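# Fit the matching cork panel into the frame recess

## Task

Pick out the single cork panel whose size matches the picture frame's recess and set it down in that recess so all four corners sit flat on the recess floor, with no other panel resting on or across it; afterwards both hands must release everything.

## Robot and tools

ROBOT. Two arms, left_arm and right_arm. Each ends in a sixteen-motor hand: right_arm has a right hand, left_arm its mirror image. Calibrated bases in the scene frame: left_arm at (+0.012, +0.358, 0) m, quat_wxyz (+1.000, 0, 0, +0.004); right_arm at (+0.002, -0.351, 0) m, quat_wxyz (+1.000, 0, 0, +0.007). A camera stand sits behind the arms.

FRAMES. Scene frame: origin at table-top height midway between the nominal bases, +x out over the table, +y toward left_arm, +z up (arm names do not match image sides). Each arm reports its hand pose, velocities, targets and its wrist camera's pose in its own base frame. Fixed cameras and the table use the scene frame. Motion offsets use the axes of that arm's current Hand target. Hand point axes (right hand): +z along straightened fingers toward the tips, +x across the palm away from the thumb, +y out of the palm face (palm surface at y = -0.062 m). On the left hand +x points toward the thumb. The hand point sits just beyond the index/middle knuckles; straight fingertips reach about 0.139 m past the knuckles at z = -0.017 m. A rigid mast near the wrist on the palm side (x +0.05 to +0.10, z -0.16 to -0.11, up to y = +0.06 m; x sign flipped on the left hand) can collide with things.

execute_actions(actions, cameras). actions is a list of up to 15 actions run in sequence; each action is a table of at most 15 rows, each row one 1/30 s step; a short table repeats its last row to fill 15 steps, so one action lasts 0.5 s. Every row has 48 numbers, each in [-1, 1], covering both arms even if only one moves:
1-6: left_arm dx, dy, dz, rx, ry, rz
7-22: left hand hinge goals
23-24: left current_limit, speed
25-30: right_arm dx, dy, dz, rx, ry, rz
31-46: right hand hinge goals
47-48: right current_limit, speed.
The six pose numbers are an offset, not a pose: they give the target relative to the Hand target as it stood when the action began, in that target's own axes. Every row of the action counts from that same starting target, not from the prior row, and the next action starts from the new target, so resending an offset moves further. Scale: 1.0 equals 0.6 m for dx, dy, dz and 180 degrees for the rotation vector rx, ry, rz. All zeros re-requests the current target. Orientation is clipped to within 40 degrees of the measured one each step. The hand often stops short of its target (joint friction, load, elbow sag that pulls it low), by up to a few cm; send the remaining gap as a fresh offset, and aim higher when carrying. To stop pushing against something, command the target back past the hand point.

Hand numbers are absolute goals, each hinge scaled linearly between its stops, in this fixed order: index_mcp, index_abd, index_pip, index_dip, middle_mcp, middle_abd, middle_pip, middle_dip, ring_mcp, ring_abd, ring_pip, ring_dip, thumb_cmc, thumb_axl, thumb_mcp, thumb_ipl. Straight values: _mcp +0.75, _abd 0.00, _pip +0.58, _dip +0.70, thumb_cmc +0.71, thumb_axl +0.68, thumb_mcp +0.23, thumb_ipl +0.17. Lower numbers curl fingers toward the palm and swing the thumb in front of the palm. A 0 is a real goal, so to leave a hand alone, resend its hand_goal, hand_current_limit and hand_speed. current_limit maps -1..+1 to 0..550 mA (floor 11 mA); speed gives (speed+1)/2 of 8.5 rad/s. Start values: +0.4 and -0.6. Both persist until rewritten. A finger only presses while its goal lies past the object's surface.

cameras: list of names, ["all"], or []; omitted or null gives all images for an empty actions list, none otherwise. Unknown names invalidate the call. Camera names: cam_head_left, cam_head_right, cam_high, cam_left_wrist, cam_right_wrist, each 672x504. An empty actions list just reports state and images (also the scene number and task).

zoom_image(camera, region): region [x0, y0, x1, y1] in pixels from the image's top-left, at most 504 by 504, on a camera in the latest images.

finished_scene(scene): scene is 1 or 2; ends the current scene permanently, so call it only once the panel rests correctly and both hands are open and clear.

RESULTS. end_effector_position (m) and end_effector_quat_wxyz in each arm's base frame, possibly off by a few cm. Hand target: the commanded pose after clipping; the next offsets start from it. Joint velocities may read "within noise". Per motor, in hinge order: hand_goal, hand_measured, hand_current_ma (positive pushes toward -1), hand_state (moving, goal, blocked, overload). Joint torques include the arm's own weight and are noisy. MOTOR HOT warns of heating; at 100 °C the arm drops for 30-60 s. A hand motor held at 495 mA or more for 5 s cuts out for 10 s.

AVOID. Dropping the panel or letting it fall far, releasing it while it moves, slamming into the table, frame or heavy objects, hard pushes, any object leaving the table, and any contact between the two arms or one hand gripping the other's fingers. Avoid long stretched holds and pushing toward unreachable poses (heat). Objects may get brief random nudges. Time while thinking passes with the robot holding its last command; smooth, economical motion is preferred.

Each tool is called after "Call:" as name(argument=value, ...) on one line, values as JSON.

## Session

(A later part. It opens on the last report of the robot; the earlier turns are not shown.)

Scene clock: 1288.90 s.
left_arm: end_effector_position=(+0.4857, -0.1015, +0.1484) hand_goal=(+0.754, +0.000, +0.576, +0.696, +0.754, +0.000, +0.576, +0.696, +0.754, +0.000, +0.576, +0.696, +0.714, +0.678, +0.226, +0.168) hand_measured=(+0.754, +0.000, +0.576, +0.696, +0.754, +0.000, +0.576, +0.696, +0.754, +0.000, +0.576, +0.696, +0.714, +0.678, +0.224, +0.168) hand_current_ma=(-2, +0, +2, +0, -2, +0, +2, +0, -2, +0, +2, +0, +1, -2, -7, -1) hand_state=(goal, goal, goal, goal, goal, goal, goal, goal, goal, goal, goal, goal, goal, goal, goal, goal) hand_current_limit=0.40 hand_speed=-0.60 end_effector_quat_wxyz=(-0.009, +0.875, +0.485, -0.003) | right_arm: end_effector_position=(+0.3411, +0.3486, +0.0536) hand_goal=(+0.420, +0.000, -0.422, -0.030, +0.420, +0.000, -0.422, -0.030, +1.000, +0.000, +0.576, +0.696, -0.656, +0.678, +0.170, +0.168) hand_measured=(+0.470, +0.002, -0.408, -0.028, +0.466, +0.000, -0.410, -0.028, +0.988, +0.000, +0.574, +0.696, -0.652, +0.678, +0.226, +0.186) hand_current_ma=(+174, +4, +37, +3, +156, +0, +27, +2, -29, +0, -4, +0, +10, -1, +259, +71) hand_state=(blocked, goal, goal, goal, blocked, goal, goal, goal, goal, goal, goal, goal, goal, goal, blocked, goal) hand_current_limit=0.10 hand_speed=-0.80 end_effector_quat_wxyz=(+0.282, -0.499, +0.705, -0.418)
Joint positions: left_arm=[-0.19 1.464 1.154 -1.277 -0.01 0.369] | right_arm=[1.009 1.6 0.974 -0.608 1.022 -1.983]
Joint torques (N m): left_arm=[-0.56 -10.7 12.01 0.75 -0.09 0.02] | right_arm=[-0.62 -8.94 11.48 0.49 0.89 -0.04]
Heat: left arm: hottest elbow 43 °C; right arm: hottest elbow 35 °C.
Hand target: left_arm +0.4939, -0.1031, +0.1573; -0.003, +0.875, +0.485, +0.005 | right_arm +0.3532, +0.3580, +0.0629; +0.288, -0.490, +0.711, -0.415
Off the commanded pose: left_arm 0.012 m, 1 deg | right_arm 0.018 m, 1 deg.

Call:
execute_actions(actions=[], cameras=["cam_high","cam_head_right","cam_right_wrist","cam_head_left","cam_left_wrist"])

Call:
zoom_image(camera="cam_high", region=[170, 190, 350, 340])

Call:
zoom_image(camera="cam_head_left", region=[260, 280, 400, 410])

Call:
zoom_image(camera="cam_head_right", region=[260, 280, 400, 410])

Scene clock: 1293.47 s.
left_arm: end_effector_position=(+0.4857, -0.1015, +0.1484) hand_goal=(+0.754, +0.000, +0.576, +0.696, +0.754, +0.000, +0.576, +0.696, +0.754, +0.000, +0.576, +0.696, +0.714, +0.678, +0.226, +0.168) hand_measured=(+0.754, +0.000, +0.576, +0.696, +0.754, +0.000, +0.576, +0.696, +0.754, +0.000, +0.576, +0.696, +0.714, +0.678, +0.224, +0.168) hand_current_ma=(-2, +0, +2, +0, -2, +0, +2, +0, -2, +0, +2, +0, +1, -2, -7, -1) hand_state=(goal, goal, goal, goal, goal, goal, goal, goal, goal, goal, goal, goal, goal, goal, goal, goal) hand_current_limit=0.40 hand_speed=-0.60 end_effector_quat_wxyz=(-0.009, +0.875, +0.485, -0.003) | right_arm: end_effector_position=(+0.3411, +0.3486, +0.0536) hand_goal=(+0.420, +0.000, -0.422, -0.030, +0.420, +0.000, -0.422, -0.030, +1.000, +0.000, +0.576, +0.696, -0.656, +0.678, +0.170, +0.168) hand_measured=(+0.470, +0.002, -0.408, -0.028, +0.466, +0.000, -0.410, -0.028, +0.988, +0.000, +0.574, +0.696, -0.652, +0.678, +0.226, +0.186) hand_current_ma=(+174, +4, +37, +3, +156, +0, +27, +2, -29, +0, -4, +0, +10, -1, +259, +71) hand_state=(blocked, goal, goal, goal, blocked, goal, goal, goal, goal, goal, goal, goal, goal, goal, blocked, goal) hand_current_limit=0.10 hand_speed=-0.80 end_effector_quat_wxyz=(+0.282, -0.499, +0.705, -0.418)
Joint positions: left_arm=[-0.19 1.464 1.154 -1.277 -0.01 0.369] | right_arm=[1.009 1.6 0.974 -0.608 1.022 -1.983]
Joint velocities: within noise
Joint torques (N m): left_arm=[-0.5 -10.58 12.03 0.72 -0.1 0.03] | right_arm=[-0.62 -8.88 11.51 0.51 0.9 -0.04]
Heat: left arm: hottest elbow 43 °C; right arm: hottest elbow 35 °C.
Hand target: left_arm +0.4939, -0.1031, +0.1573; -0.003, +0.875, +0.485, +0.005 | right_arm +0.3532, +0.3580, +0.0629; +0.288, -0.490, +0.711, -0.415
Off the commanded pose: left_arm 0.012 m, 1 deg | right_arm 0.018 m, 1 deg.
camera_calibration:
cam_right_wrist: T_world_to_cam=[[0.00553223, 0.825038, -0.565049, -0.217896], [-0.186145, 0.556032, 0.810049, -0.221978], [0.982507, 0.1007, 0.156653, -0.250548], [0, 0, 0, 1]] pos_world=[0.20605, 0.328429, 0.09594]

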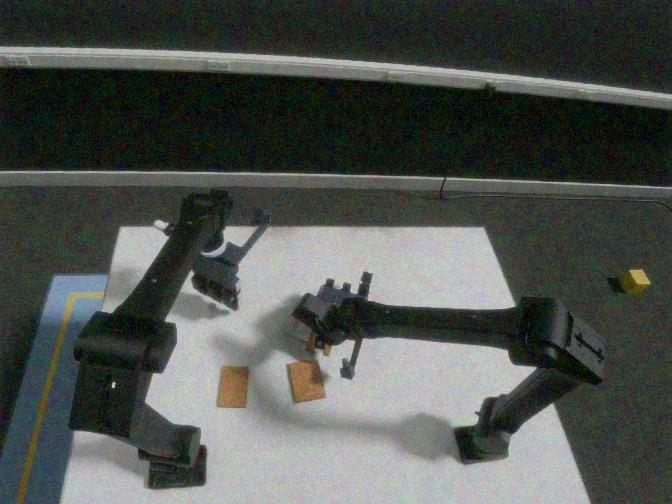

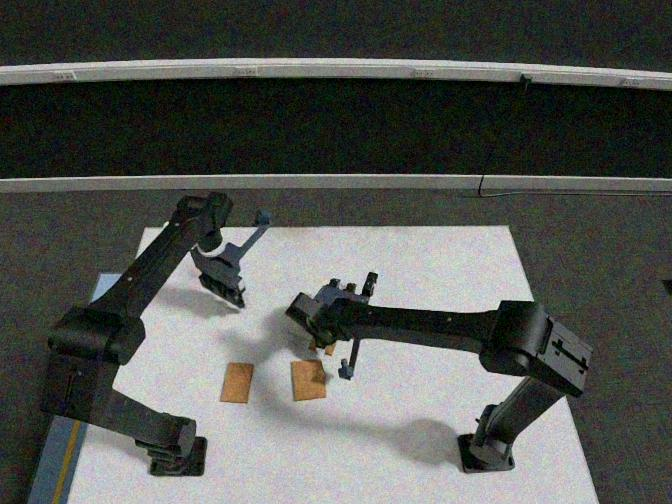

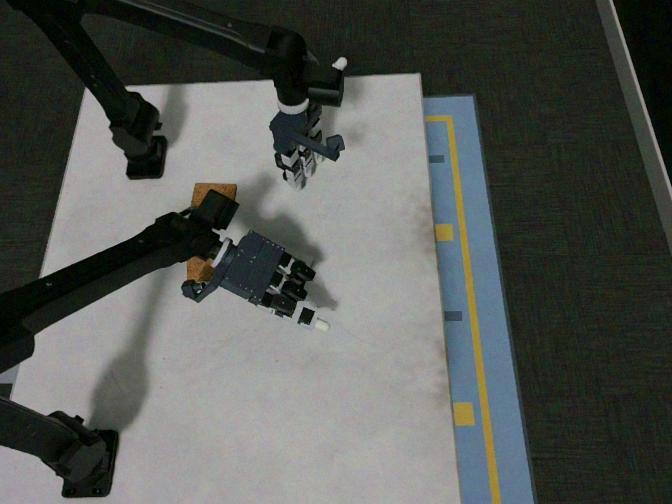

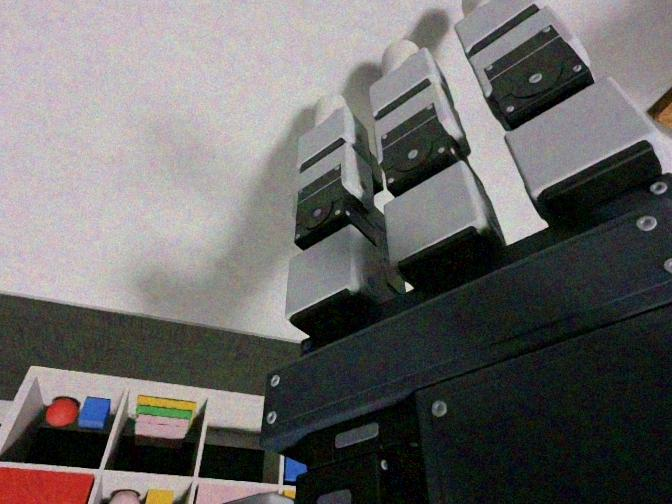

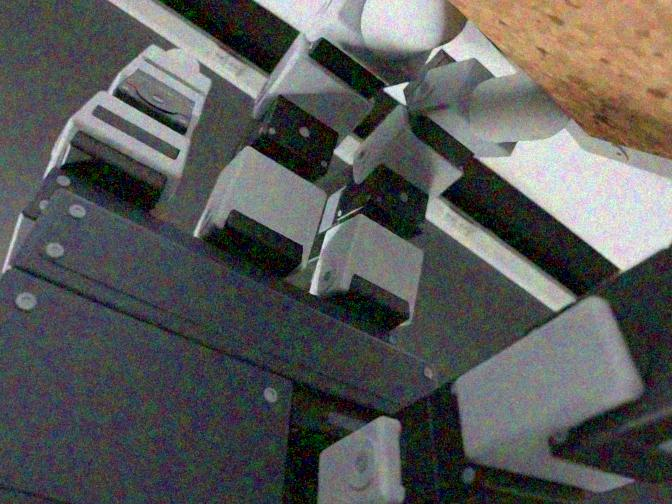

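Scaled by 2.800 from the camera's 672x504 image, which has a finer 960x720 frame.

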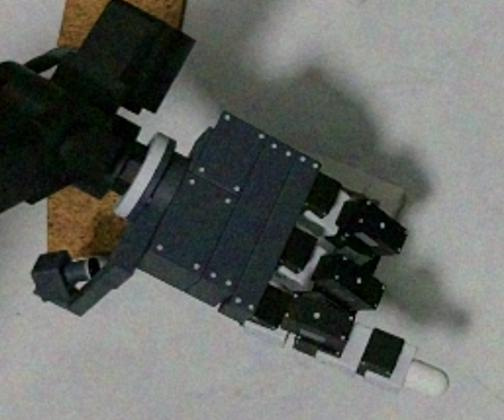

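Scaled by 3.600 from the camera's 672x504 image, which has a finer 960x720 frame.

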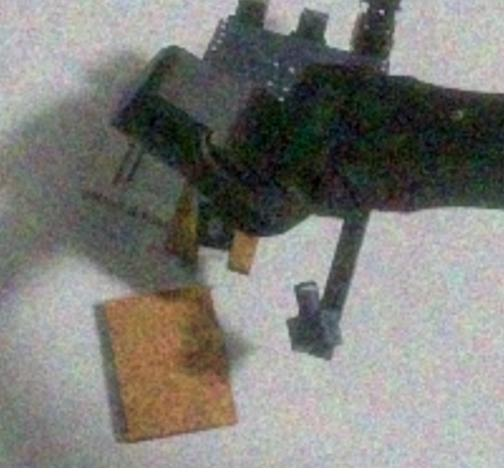

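Scaled by 3.600 from the camera's 672x504 image, which has a finer 960x720 frame.

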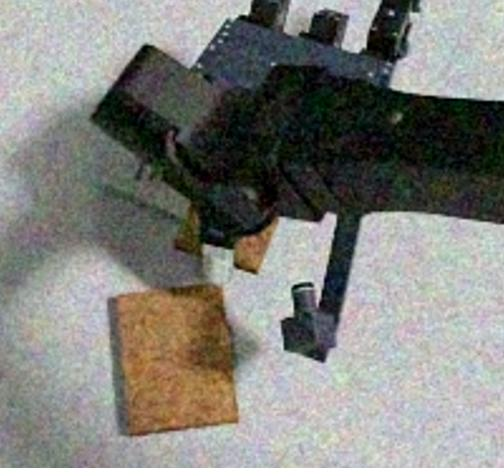

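Call:
zoom_image(camera="cam_right_wrist", region=[440, 0, 672, 200])

Scaled by 2.172 from the camera's 672x504 image, which has a finer 960x720 frame.

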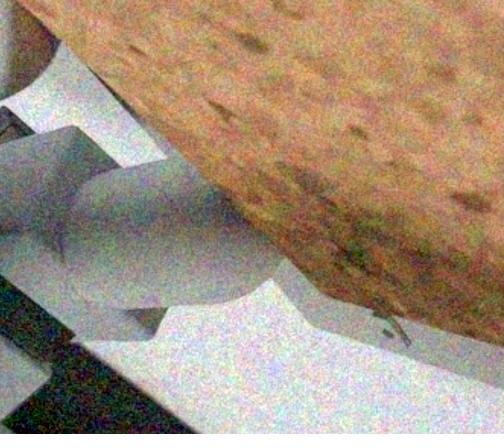

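Call:
execute_actions(actions=[[[0,0,0,0,0,0,0.754,0,0.576,0.696,0.754,0,0.576,0.696,0.754,0,0.576,0.696,0.714,0.678,0.226,0.168,0.4,-0.6,-0.0123,-0.0038,0.0067,0,0.0016,0.0027,0.42,0,-0.423,-0.03,0.42,0,-0.423,-0.03,1,0,0.576,0.696,-0.657,0.678,0.17,0.168,0.1,-0.8]],[[0,0,0,0,0,0,0.754,0,0.576,0.696,0.754,0,0.576,0.696,0.754,0,0.576,0.696,0.714,0.678,0.226,0.168,0.4,-0.6,-0.0123,-0.0038,0.0067,0,0.0016,0.0027,0.42,0,-0.423,-0.03,0.42,0,-0.423,-0.03,1,0,0.576,0.696,-0.657,0.678,0.17,0.168,0.1,-0.8]],[[0,0,0,0,0,0,0.754,0,0.576,0.696,0.754,0,0.576,0.696,0.754,0,0.576,0.696,0.714,0.678,0.226,0.168,0.4,-0.6,-0.0123,-0.0038,0.0067,0,0.0016,0.0027,0.42,0,-0.423,-0.03,0.42,0,-0.423,-0.03,1,0,0.576,0.696,-0.657,0.678,0.17,0.168,0.1,-0.8]],[[0,0,0,0,0,0,0.754,0,0.576,0.696,0.754,0,0.576,0.696,0.754,0,0.576,0.696,0.714,0.678,0.226,0.168,0.4,-0.6,-0.0123,-0.0038,0.0067,0,0.0016,0.0027,0.42,0,-0.423,-0.03,0.42,0,-0.423,-0.03,1,0,0.576,0.696,-0.657,0.678,0.17,0.168,0.1,-0.8]],[[0,0,0,0,0,0,0.754,0,0.576,0.696,0.754,0,0.576,0.696,0.754,0,0.576,0.696,0.714,0.678,0.226,0.168,0.4,-0.6,-0.0124,-0.0037,0.0065,0,0.0024,0.0014,0.42,0,-0.423,-0.03,0.42,0,-0.423,-0.03,1,0,0.576,0.696,-0.657,0.678,0.17,0.168,0.1,-0.8]],[[0,0,0,0,0,0,0.754,0,0.576,0.696,0.754,0,0.576,0.696,0.754,0,0.576,0.696,0.714,0.678,0.226,0.168,0.4,-0.6,-0.0124,-0.0037,0.0065,0,0.0024,0.0014,0.42,0,-0.423,-0.03,0.42,0,-0.423,-0.03,1,0,0.576,0.696,-0.657,0.678,0.17,0.168,0.1,-0.8]]], cameras=["cam_right_wrist","cam_head_left","cam_head_right","cam_high"])

Call:
zoom_image(camera="cam_right_wrist", region=[440, 0, 672, 200])

Call:
zoom_image(camera="cam_head_left", region=[270, 270, 350, 370])

Call:
zoom_image(camera="cam_head_right", region=[270, 270, 350, 370])

Call:
zoom_image(camera="cam_high", region=[220, 200, 350, 330])

Scene clock: 1365.10 s.
left_arm: end_effector_position=(+0.4857, -0.1015, +0.1484) hand_goal=(+0.754, +0.000, +0.576, +0.696, +0.754, +0.000, +0.576, +0.696, +0.754, +0.000, +0.576, +0.696, +0.714, +0.678, +0.226, +0.168) hand_measured=(+0.754, +0.000, +0.576, +0.696, +0.754, +0.000, +0.576, +0.696, +0.754, +0.000, +0.576, +0.696, +0.714, +0.678, +0.224, +0.168) hand_current_ma=(-2, +0, +2, +0, -2, +0, +2, +0, -2, +0, +2, +0, +1, -2, -7, -1) hand_state=(goal, goal, goal, goal, goal, goal, goal, goal, goal, goal, goal, goal, goal, goal, goal, goal) hand_current_limit=0.40 hand_speed=-0.60 end_effector_quat_wxyz=(-0.009, +0.875, +0.485, -0.003) | right_arm: end_effector_position=(+0.3819, +0.3799, +0.0544) hand_goal=(+0.420, +0.000, -0.422, -0.030, +0.420, +0.000, -0.422, -0.030, +1.000, +0.000, +0.576, +0.696, -0.656, +0.678, +0.170, +0.168) hand_measured=(+0.470, +0.002, -0.408, -0.028, +0.466, +0.000, -0.410, -0.028, +0.988, +0.000, +0.574, +0.696, -0.652, +0.678, +0.226, +0.186) hand_current_ma=(+174, +4, +37, +3, +156, +0, +27, +2, -29, +0, -4, +0, +10, -1, +259, +71) hand_state=(blocked, goal, goal, goal, blocked, goal, goal, goal, goal, goal, goal, goal, goal, goal, blocked, goal) hand_current_limit=0.10 hand_speed=-0.80 end_effector_quat_wxyz=(+0.276, -0.480, +0.719, -0.420)
Joint positions: left_arm=[-0.19 1.464 1.154 -1.277 -0.01 0.369] | right_arm=[0.975 1.716 1.131 -0.658 1.022 -1.957]
Joint torques (N m): left_arm=[-0.73 -10.75 12.03 0.81 -0.1 0.03] | right_arm=[-0.67 -10.46 11.79 0.49 0.95 0.04]
Heat: left arm: hottest elbow 44 °C; right arm: hottest elbow 34 °C.
Hand target: left_arm +0.4939, -0.1031, +0.1573; -0.003, +0.875, +0.485, +0.005 | right_arm +0.3953, +0.3888, +0.0636; +0.284, -0.467, +0.726, -0.417
Off the commanded pose: left_arm 0.012 m, 1 deg | right_arm 0.018 m, 2 deg.
camera_calibration:
cam_right_wrist: T_world_to_cam=[[0.0463827, 0.831071, -0.554229, -0.26186], [-0.162557, 0.55371, 0.816689, -0.240892], [0.985608, 0.0522136, 0.160779, -0.276888], [0, 0, 0, 1]] pos_world=[0.24589, 0.365466, 0.096121]
Images, in order (width x height): cam_head_left 672x504, cam_head_right 672x504, cam_high 672x504, cam_right_wrist 672x504.

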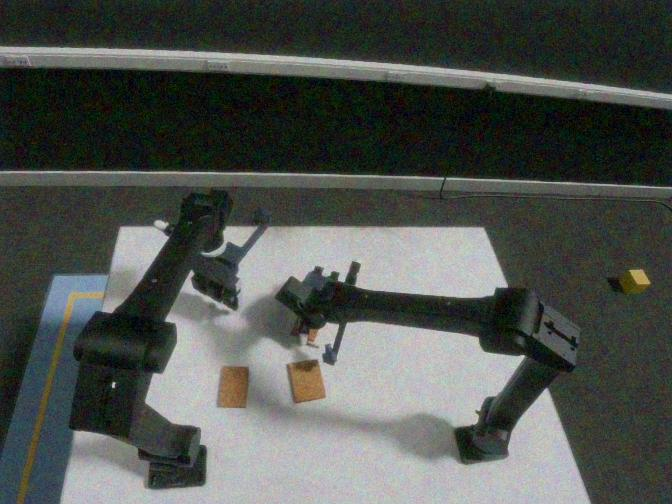

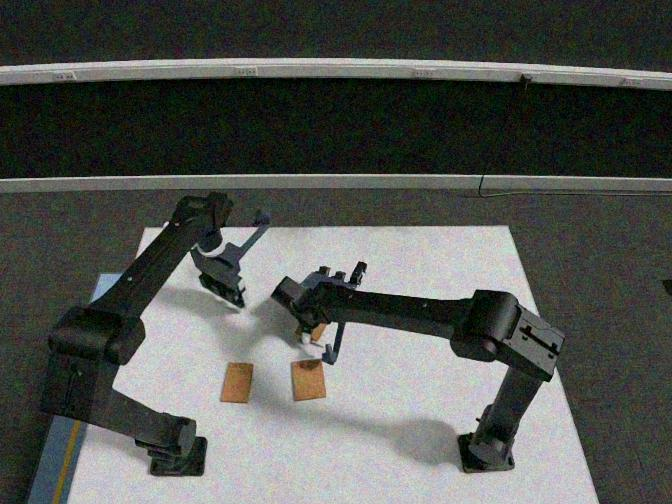

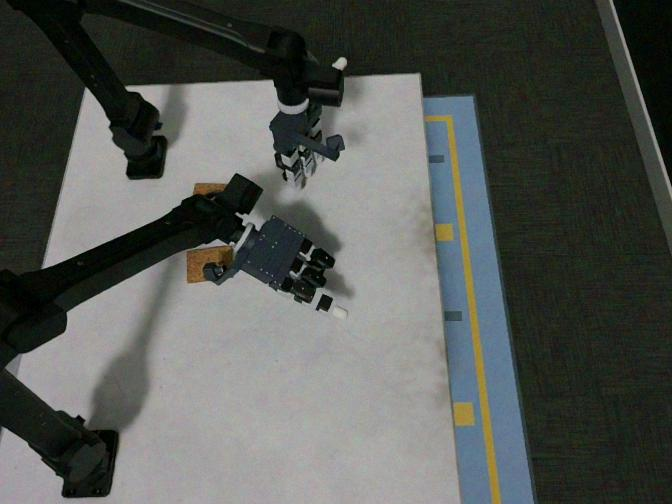

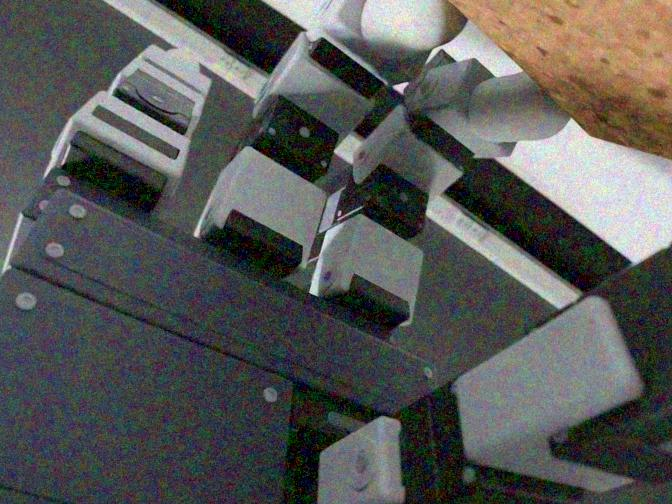

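Scaled by 2.172 from the camera's 672x504 image, which has a finer 960x720 frame.

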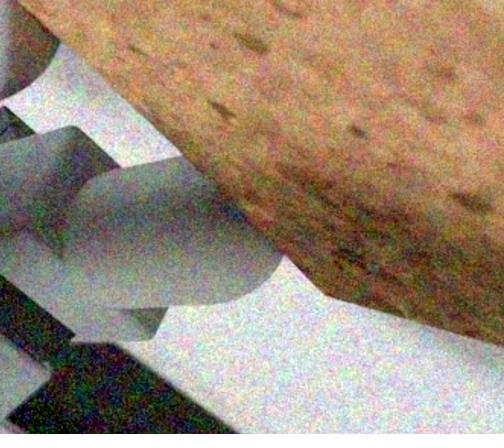

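Scaled by 5.040 from the camera's 672x504 image, which has a finer 960x720 frame.

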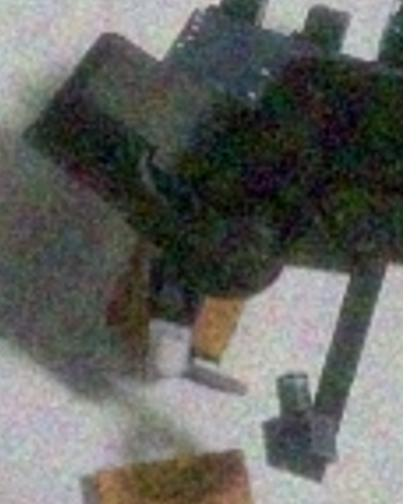

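Scaled by 5.040 from the camera's 672x504 image, which has a finer 960x720 frame.

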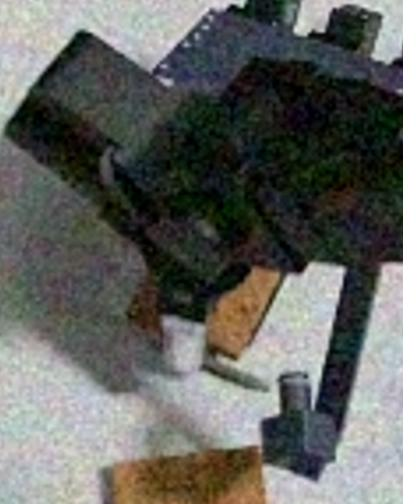

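Scaled by 3.877 from the camera's 672x504 image, which has a finer 960x720 frame.

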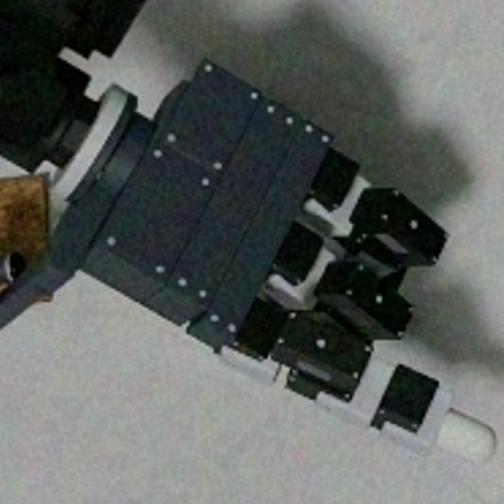

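Call:
execute_actions(actions=[[[0,0,0,0,0,0,0.754,0,0.576,0.696,0.754,0,0.576,0.696,0.754,0,0.576,0.696,0.714,0.678,0.226,0.168,0.4,-0.6,-0.0041,-0.008,0.0138,0,0.0029,0.0017,0.42,0,-0.423,-0.03,0.42,0,-0.423,-0.03,1,0,0.576,0.696,-0.657,0.678,0.17,0.168,0.1,-0.8]],[[0,0,0,0,0,0,0.754,0,0.576,0.696,0.754,0,0.576,0.696,0.754,0,0.576,0.696,0.714,0.678,0.226,0.168,0.4,-0.6,-0.0041,-0.008,0.0138,0,0.0029,0.0017,0.42,0,-0.423,-0.03,0.42,0,-0.423,-0.03,1,0,0.576,0.696,-0.657,0.678,0.17,0.168,0.1,-0.8]],[[0,0,0,0,0,0,0.754,0,0.576,0.696,0.754,0,0.576,0.696,0.754,0,0.576,0.696,0.714,0.678,0.226,0.168,0.4,-0.6,0,0.0087,0.005,0,0,0,0.42,0,-0.423,-0.03,0.42,0,-0.423,-0.03,1,0,0.576,0.696,-0.657,0.678,0.17,0.168,0.1,-0.8]]], cameras=["cam_right_wrist","cam_head_left","cam_head_right"])

Call:
zoom_image(camera="cam_head_left", region=[270, 290, 350, 370])

Call:
zoom_image(camera="cam_head_right", region=[270, 290, 350, 370])

Scene clock: 1391.57 s.
left_arm: end_effector_position=(+0.4857, -0.1015, +0.1484) hand_goal=(+0.754, +0.000, +0.576, +0.696, +0.754, +0.000, +0.576, +0.696, +0.754, +0.000, +0.576, +0.696, +0.714, +0.678, +0.226, +0.168) hand_measured=(+0.754, +0.000, +0.576, +0.696, +0.754, +0.000, +0.576, +0.696, +0.754, +0.000, +0.576, +0.696, +0.714, +0.678, +0.224, +0.168) hand_current_ma=(-2, +0, +2, +0, -2, +0, +2, +0, -2, +0, +2, +0, +1, -2, -7, -1) hand_state=(goal, goal, goal, goal, goal, goal, goal, goal, goal, goal, goal, goal, goal, goal, goal, goal) hand_current_limit=0.40 hand_speed=-0.60 end_effector_quat_wxyz=(-0.009, +0.875, +0.485, -0.003) | right_arm: end_effector_position=(+0.4011, +0.3754, +0.0496) hand_goal=(+0.420, +0.000, -0.422, -0.030, +0.420, +0.000, -0.422, -0.030, +1.000, +0.000, +0.576, +0.696, -0.656, +0.678, +0.170, +0.168) hand_measured=(+0.470, +0.002, -0.408, -0.028, +0.466, +0.000, -0.410, -0.028, +0.988, +0.000, +0.574, +0.696, -0.652, +0.678, +0.226, +0.186) hand_current_ma=(+174, +4, +37, +3, +156, +0, +27, +2, -29, +0, -4, +0, +10, -1, +259, +71) hand_state=(blocked, goal, goal, goal, blocked, goal, goal, goal, goal, goal, goal, goal, goal, goal, blocked, goal) hand_current_limit=0.10 hand_speed=-0.80 end_effector_quat_wxyz=(+0.269, -0.468, +0.727, -0.424)
Joint positions: left_arm=[-0.19 1.464 1.154 -1.277 -0.01 0.369] | right_arm=[0.94 1.747 1.16 -0.654 1.019 -1.96]
Joint torques (N m): left_arm=[-0.62 -10.93 12.07 0.77 -0.09 0.01] | right_arm=[-0.5 -10.93 11.4 1.16 0.86 -0.11]
Heat: left arm: hottest elbow 44 °C; right arm: hottest elbow 35 °C.
Hand target: left_arm +0.4939, -0.1031, +0.1573; -0.003, +0.875, +0.485, +0.005 | right_arm +0.4148, +0.3857, +0.0580; +0.279, -0.460, +0.731, -0.420
Off the commanded pose: left_arm 0.012 m, 1 deg | right_arm 0.019 m, 2 deg.
camera_calibration:
cam_right_wrist: T_world_to_cam=[[0.0723352, 0.829462, -0.553859, -0.27155], [-0.142871, 0.558204, 0.81731, -0.240928], [0.987094, 0.0200103, 0.158884, -0.283286], [0, 0, 0, 1]] pos_world=[0.264851, 0.365396, 0.0915221]
Images, in order (width x height): cam_head_left 672x504, cam_head_right 672x504, cam_right_wrist 672x504.

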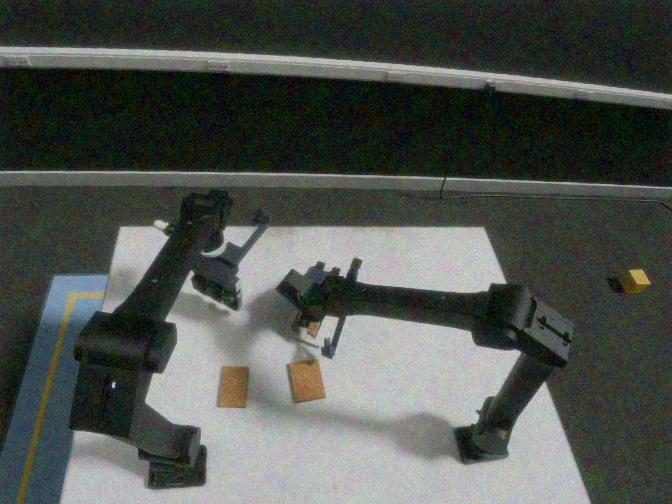

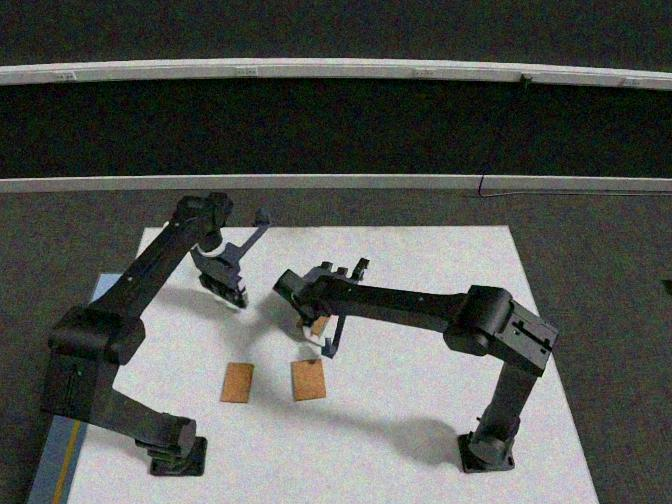

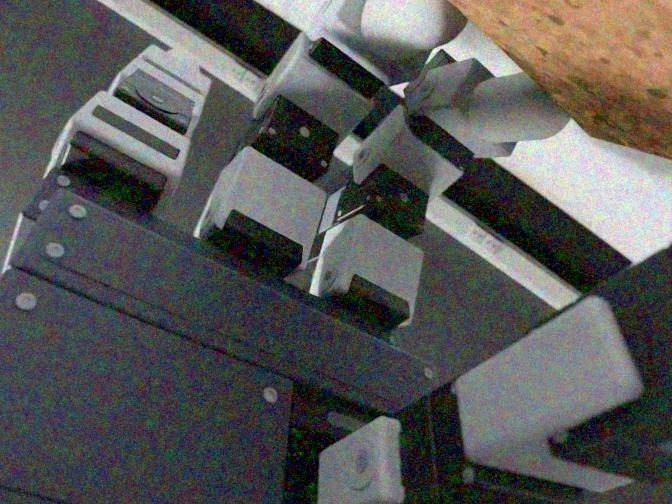

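Scaled by 6.300 from the camera's 672x504 image, which has a finer 960x720 frame.

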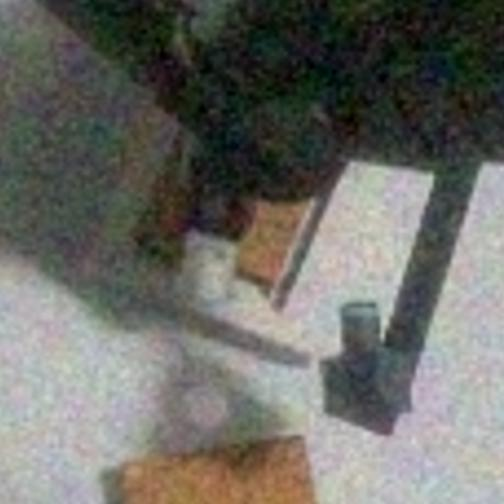

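Scaled by 6.300 from the camera's 672x504 image, which has a finer 960x720 frame.

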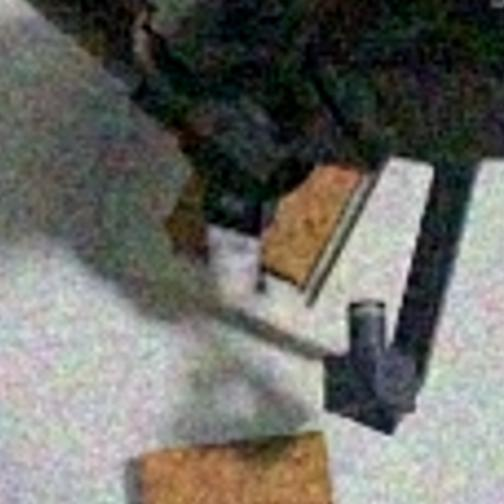

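Call:
execute_actions(actions=[[[0,0,0,0,0,0,0.754,0,0.576,0.696,0.754,0,0.576,0.696,0.754,0,0.576,0.696,0.714,0.678,0.226,0.168,0.4,-0.6,0.0027,0.0062,0.006,0,0,0,0.42,0,-0.423,-0.03,0.42,0,-0.423,-0.03,1,0,0.576,0.696,-0.657,0.678,0.17,0.168,0.1,-0.8]],[[0,0,0,0,0,0,0.754,0,0.576,0.696,0.754,0,0.576,0.696,0.754,0,0.576,0.696,0.714,0.678,0.226,0.168,0.4,-0.6,0.0027,0.0062,0.006,0,0,0,0.42,0,-0.423,-0.03,0.42,0,-0.423,-0.03,1,0,0.576,0.696,-0.657,0.678,0.17,0.168,0.1,-0.8]]], cameras=["cam_right_wrist","cam_head_left","cam_head_right"])

Call:
zoom_image(camera="cam_head_left", region=[285, 300, 345, 360])

Call:
zoom_image(camera="cam_head_right", region=[285, 300, 345, 360])

Call:
zoom_image(camera="cam_right_wrist", region=[440, 0, 672, 200])

Scene clock: 1410.30 s.
left_arm: end_effector_position=(+0.4857, -0.1015, +0.1484) hand_goal=(+0.754, +0.000, +0.576, +0.696, +0.754, +0.000, +0.576, +0.696, +0.754, +0.000, +0.576, +0.696, +0.714, +0.678, +0.226, +0.168) hand_measured=(+0.754, +0.000, +0.576, +0.696, +0.754, +0.000, +0.576, +0.696, +0.754, +0.000, +0.576, +0.696, +0.714, +0.678, +0.224, +0.168) hand_current_ma=(-2, +0, +2, +0, -2, +0, +2, +0, -2, +0, +2, +0, +1, -2, -7, -1) hand_state=(goal, goal, goal, goal, goal, goal, goal, goal, goal, goal, goal, goal, goal, goal, goal, goal) hand_current_limit=0.40 hand_speed=-0.60 end_effector_quat_wxyz=(-0.009, +0.875, +0.485, -0.003) | right_arm: end_effector_position=(+0.4068, +0.3796, +0.0477) hand_goal=(+0.420, +0.000, -0.422, -0.030, +0.420, +0.000, -0.422, -0.030, +1.000, +0.000, +0.576, +0.696, -0.656, +0.678, +0.170, +0.168) hand_measured=(+0.470, +0.002, -0.408, -0.028, +0.466, +0.000, -0.410, -0.028, +0.988, +0.000, +0.574, +0.696, -0.652, +0.678, +0.226, +0.186) hand_current_ma=(+174, +4, +37, +3, +156, +0, +27, +2, -29, +0, -4, +0, +10, -1, +259, +71) hand_state=(blocked, goal, goal, goal, blocked, goal, goal, goal, goal, goal, goal, goal, goal, goal, blocked, goal) hand_current_limit=0.10 hand_speed=-0.80 end_effector_quat_wxyz=(+0.277, -0.464, +0.729, -0.421)
Joint positions: left_arm=[-0.19 1.464 1.154 -1.277 -0.01 0.369] | right_arm=[0.936 1.755 1.16 -0.616 1.017 -1.971]
Joint torques (N m): left_arm=[-0.5 -10.75 12.04 0.76 -0.09 0.04] | right_arm=[-0.79 -10.93 9.66 1.2 0.83 -0.11]
Heat: left arm: hottest elbow 44 °C; right arm: hottest elbow 34 °C.
Hand target: left_arm +0.4939, -0.1031, +0.1573; -0.003, +0.875, +0.485, +0.005 | right_arm +0.4159, +0.3818, +0.0478; +0.279, -0.460, +0.731, -0.420
Off the commanded pose: left_arm 0.012 m, 1 deg | right_arm 0.009 m, 1 deg.
camera_calibration:
cam_right_wrist: T_world_to_cam=[[0.0780962, 0.838698, -0.538967, -0.283131], [-0.154056, 0.544277, 0.824639, -0.231434], [0.984971, 0.01863, 0.171712, -0.287918], [0, 0, 0, 1]] pos_world=[0.270049, 0.36879, 0.0876899]
Images, in order (width x height): cam_head_left 672x504, cam_head_right 672x504, cam_right_wrist 672x504.

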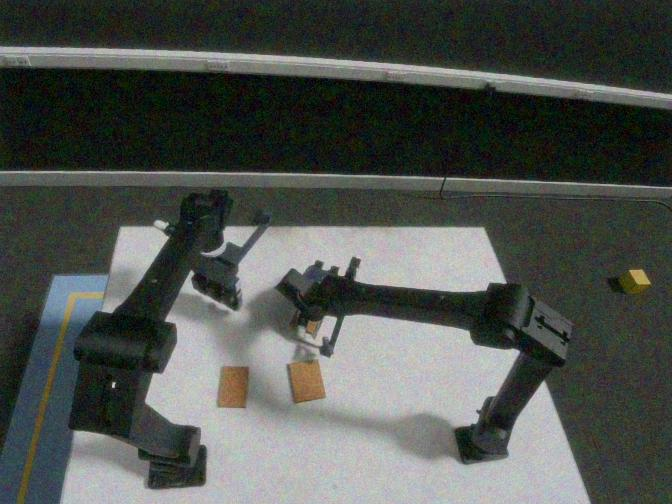

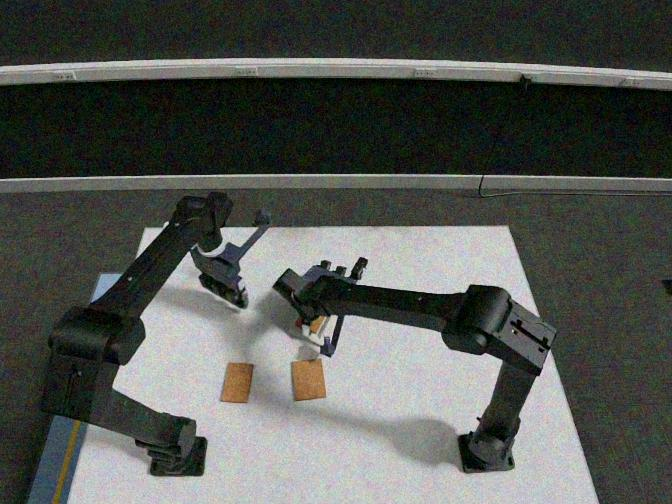

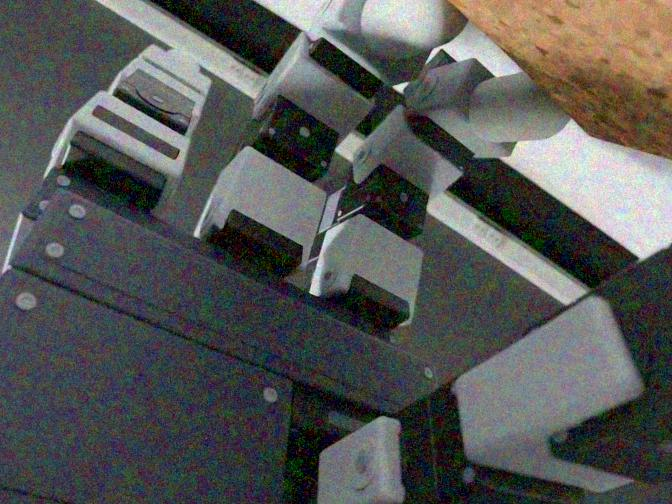

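Scaled by 8.400 from the camera's 672x504 image, which has a finer 960x720 frame.

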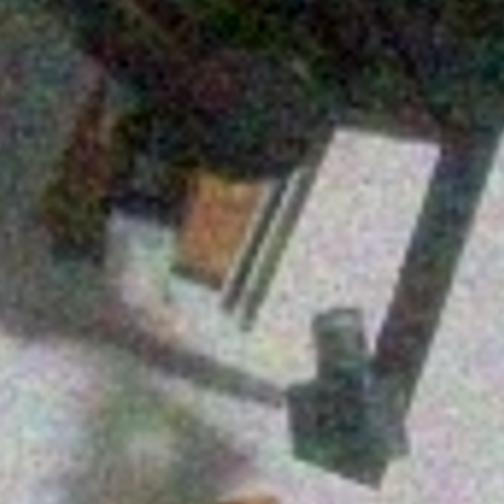

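Scaled by 8.400 from the camera's 672x504 image, which has a finer 960x720 frame.

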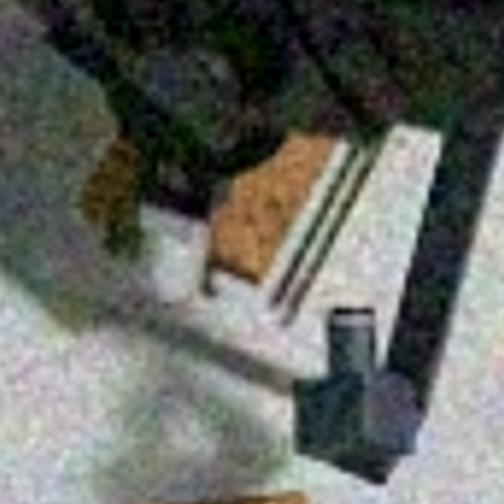

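Scaled by 2.172 from the camera's 672x504 image, which has a finer 960x720 frame.

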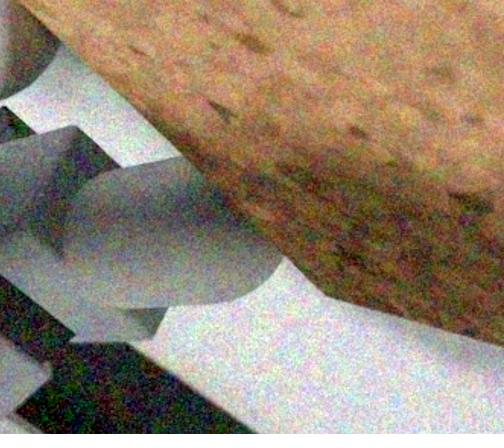

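Call:
execute_actions(actions=[[[0,0,0,0,0,0,0.754,0,0.576,0.696,0.754,0,0.576,0.696,0.754,0,0.576,0.696,0.714,0.678,0.226,0.168,0.4,-0.6,0,0,0,0,0,0,0.42,0,-0.423,-0.03,0.42,0,-0.423,-0.03,1,0,0.576,0.696,-0.657,0.678,0.17,0.168,0.1,-0.8]]], cameras=["cam_head_left","cam_head_right","cam_high"])

Call:
zoom_image(camera="cam_head_right", region=[285, 300, 345, 360])

Call:
zoom_image(camera="cam_head_left", region=[285, 300, 345, 360])

Call:
zoom_image(camera="cam_high", region=[200, 140, 400, 290])

Scene clock: 1432.80 s.
left_arm: end_effector_position=(+0.4857, -0.1015, +0.1484) hand_goal=(+0.754, +0.000, +0.576, +0.696, +0.754, +0.000, +0.576, +0.696, +0.754, +0.000, +0.576, +0.696, +0.714, +0.678, +0.226, +0.168) hand_measured=(+0.754, +0.000, +0.576, +0.696, +0.754, +0.000, +0.576, +0.696, +0.754, +0.000, +0.576, +0.696, +0.714, +0.678, +0.224, +0.168) hand_current_ma=(-2, +0, +2, +0, -2, +0, +2, +0, -2, +0, +2, +0, +1, -2, -7, -1) hand_state=(goal, goal, goal, goal, goal, goal, goal, goal, goal, goal, goal, goal, goal, goal, goal, goal) hand_current_limit=0.40 hand_speed=-0.60 end_effector_quat_wxyz=(-0.009, +0.875, +0.485, -0.003) | right_arm: end_effector_position=(+0.4068, +0.3796, +0.0477) hand_goal=(+0.420, +0.000, -0.422, -0.030, +0.420, +0.000, -0.422, -0.030, +1.000, +0.000, +0.576, +0.696, -0.656, +0.678, +0.170, +0.168) hand_measured=(+0.470, +0.002, -0.408, -0.028, +0.466, +0.000, -0.410, -0.028, +0.988, +0.000, +0.574, +0.696, -0.652, +0.678, +0.226, +0.186) hand_current_ma=(+174, +4, +37, +3, +156, +0, +27, +2, -29, +0, -4, +0, +10, -1, +259, +71) hand_state=(blocked, goal, goal, goal, blocked, goal, goal, goal, goal, goal, goal, goal, goal, goal, blocked, goal) hand_current_limit=0.10 hand_speed=-0.80 end_effector_quat_wxyz=(+0.277, -0.464, +0.729, -0.421)
Joint positions: left_arm=[-0.19 1.464 1.154 -1.277 -0.01 0.369] | right_arm=[0.936 1.755 1.16 -0.616 1.017 -1.971]
Joint torques (N m): left_arm=[-0.38 -10.58 12.03 0.75 -0.1 0.02] | right_arm=[-0.67 -10.93 9.68 1.2 0.83 -0.11]
Heat: left arm: hottest elbow 44 °C; right arm: hottest elbow 34 °C.
Hand target: left_arm +0.4939, -0.1031, +0.1573; -0.003, +0.875, +0.485, +0.005 | right_arm +0.4159, +0.3818, +0.0478; +0.279, -0.460, +0.731, -0.420
Off the commanded pose: left_arm 0.012 m, 1 deg | right_arm 0.009 m, 1 deg.
Images, in order (width x height): cam_head_left 672x504, cam_head_right 672x504, cam_high 672x504.

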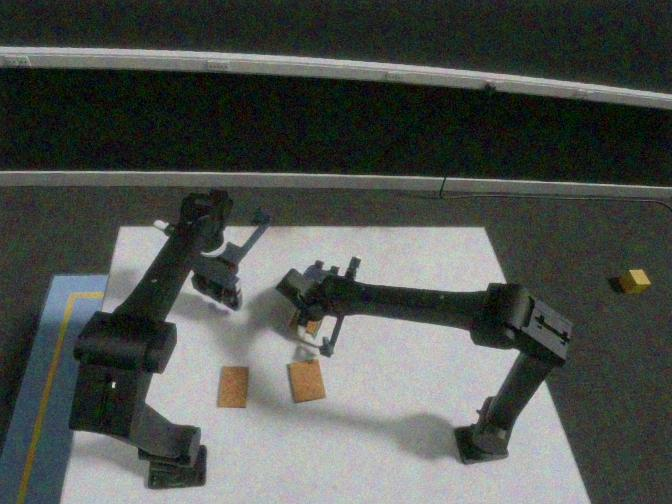

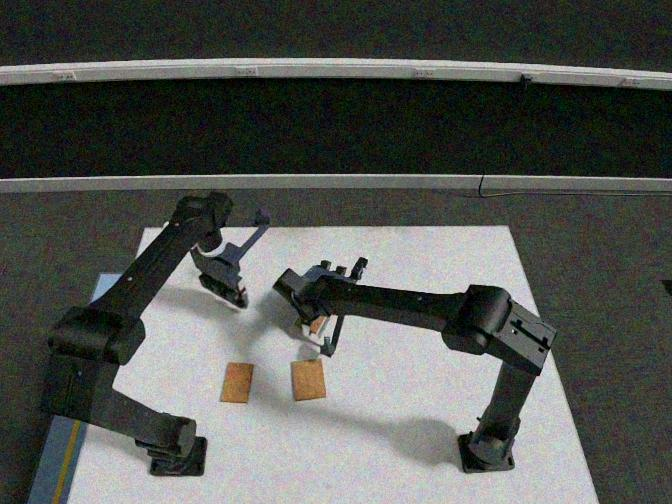

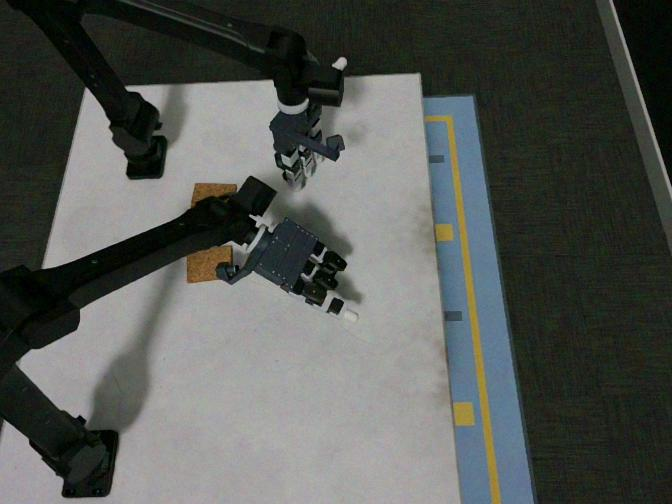

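Scaled by 8.400 from the camera's 672x504 image, which has a finer 960x720 frame.

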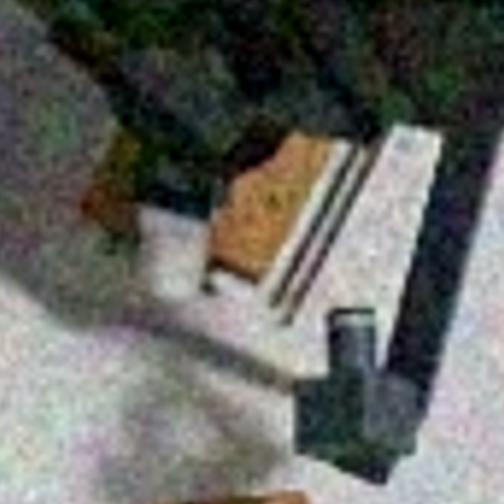

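Scaled by 8.400 from the camera's 672x504 image, which has a finer 960x720 frame.

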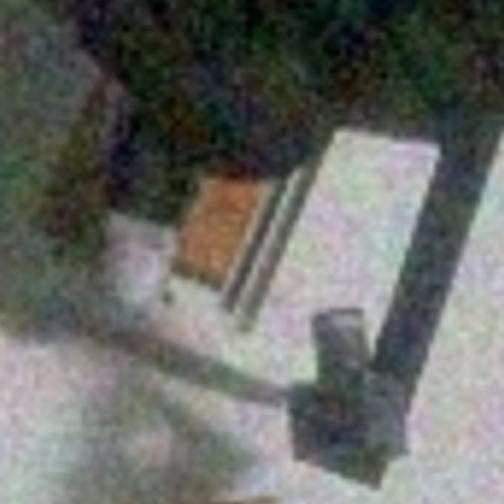

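Scaled by 2.520 from the camera's 672x504 image, which has a finer 960x720 frame.

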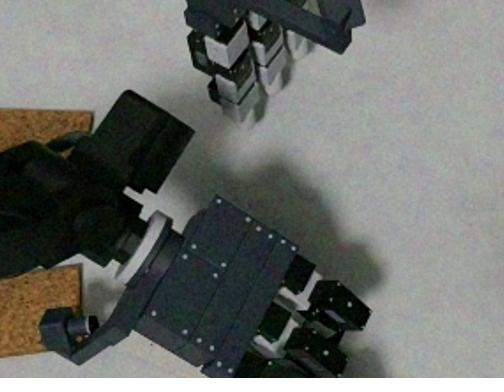

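Call:
execute_actions(actions=[], cameras=["cam_left_wrist","cam_right_wrist"])

Scene clock: 1458.17 s.
left_arm: end_effector_position=(+0.4857, -0.1015, +0.1484) hand_goal=(+0.754, +0.000, +0.576, +0.696, +0.754, +0.000, +0.576, +0.696, +0.754, +0.000, +0.576, +0.696, +0.714, +0.678, +0.226, +0.168) hand_measured=(+0.754, +0.000, +0.576, +0.696, +0.754, +0.000, +0.576, +0.696, +0.754, +0.000, +0.576, +0.696, +0.714, +0.678, +0.224, +0.168) hand_current_ma=(-2, +0, +2, +0, -2, +0, +2, +0, -2, +0, +2, +0, +1, -2, -7, -1) hand_state=(goal, goal, goal, goal, goal, goal, goal, goal, goal, goal, goal, goal, goal, goal, goal, goal) hand_current_limit=0.40 hand_speed=-0.60 end_effector_quat_wxyz=(-0.009, +0.875, +0.485, -0.003) | right_arm: end_effector_position=(+0.4068, +0.3796, +0.0477) hand_goal=(+0.420, +0.000, -0.422, -0.030, +0.420, +0.000, -0.422, -0.030, +1.000, +0.000, +0.576, +0.696, -0.656, +0.678, +0.170, +0.168) hand_measured=(+0.470, +0.002, -0.408, -0.028, +0.466, +0.000, -0.410, -0.028, +0.988, +0.000, +0.574, +0.696, -0.652, +0.678, +0.226, +0.186) hand_current_ma=(+174, +4, +37, +3, +156, +0, +27, +2, -29, +0, -4, +0, +10, -1, +259, +71) hand_state=(blocked, goal, goal, goal, blocked, goal, goal, goal, goal, goal, goal, goal, goal, goal, blocked, goal) hand_current_limit=0.10 hand_speed=-0.80 end_effector_quat_wxyz=(+0.277, -0.464, +0.729, -0.421)
Joint positions: left_arm=[-0.19 1.464 1.154 -1.277 -0.01 0.369] | right_arm=[0.936 1.755 1.16 -0.616 1.017 -1.971]
Joint velocities: within noise
Joint torques (N m): left_arm=[-0.21 -10.81 12.05 0.75 -0.1 0.03] | right_arm=[-0.73 -10.93 9.68 1.18 0.84 -0.11]
Heat: left arm: hottest elbow 44 °C; right arm: hottest elbow 33 °C.
Hand target: left_arm +0.4939, -0.1031, +0.1573; -0.003, +0.875, +0.485, +0.005 | right_arm +0.4159, +0.3818, +0.0478; +0.279, -0.460, +0.731, -0.420
Off the commanded pose: left_arm 0.012 m, 1 deg | right_arm 0.009 m, 1 deg.
camera_calibration:
cam_right_wrist: T_world_to_cam=[[0.0780962, 0.838698, -0.538967, -0.283131], [-0.154056, 0.544277, 0.824639, -0.231434], [0.984971, 0.01863, 0.171712, -0.287918], [0, 0, 0, 1]] pos_world=[0.270049, 0.36879, 0.0876899]
Images, in order (width x height): cam_left_wrist 672x504, cam_right_wrist 672x504.

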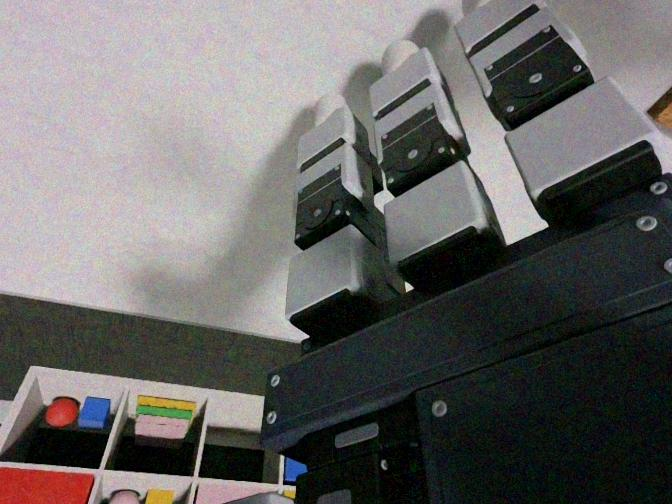

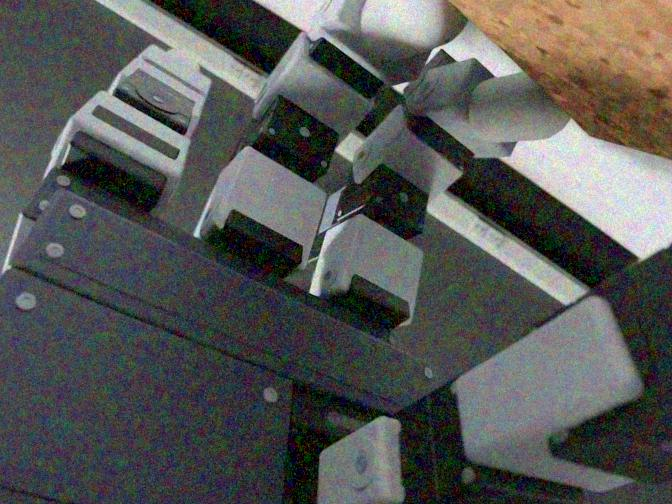

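Call:
zoom_image(camera="cam_right_wrist", region=[352, 0, 672, 240])

Scaled by 1.575 from the camera's 672x504 image, which has a finer 960x720 frame.

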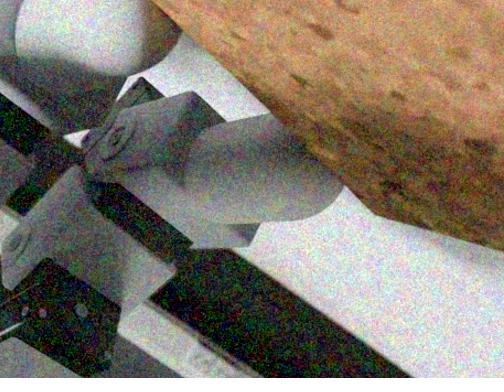

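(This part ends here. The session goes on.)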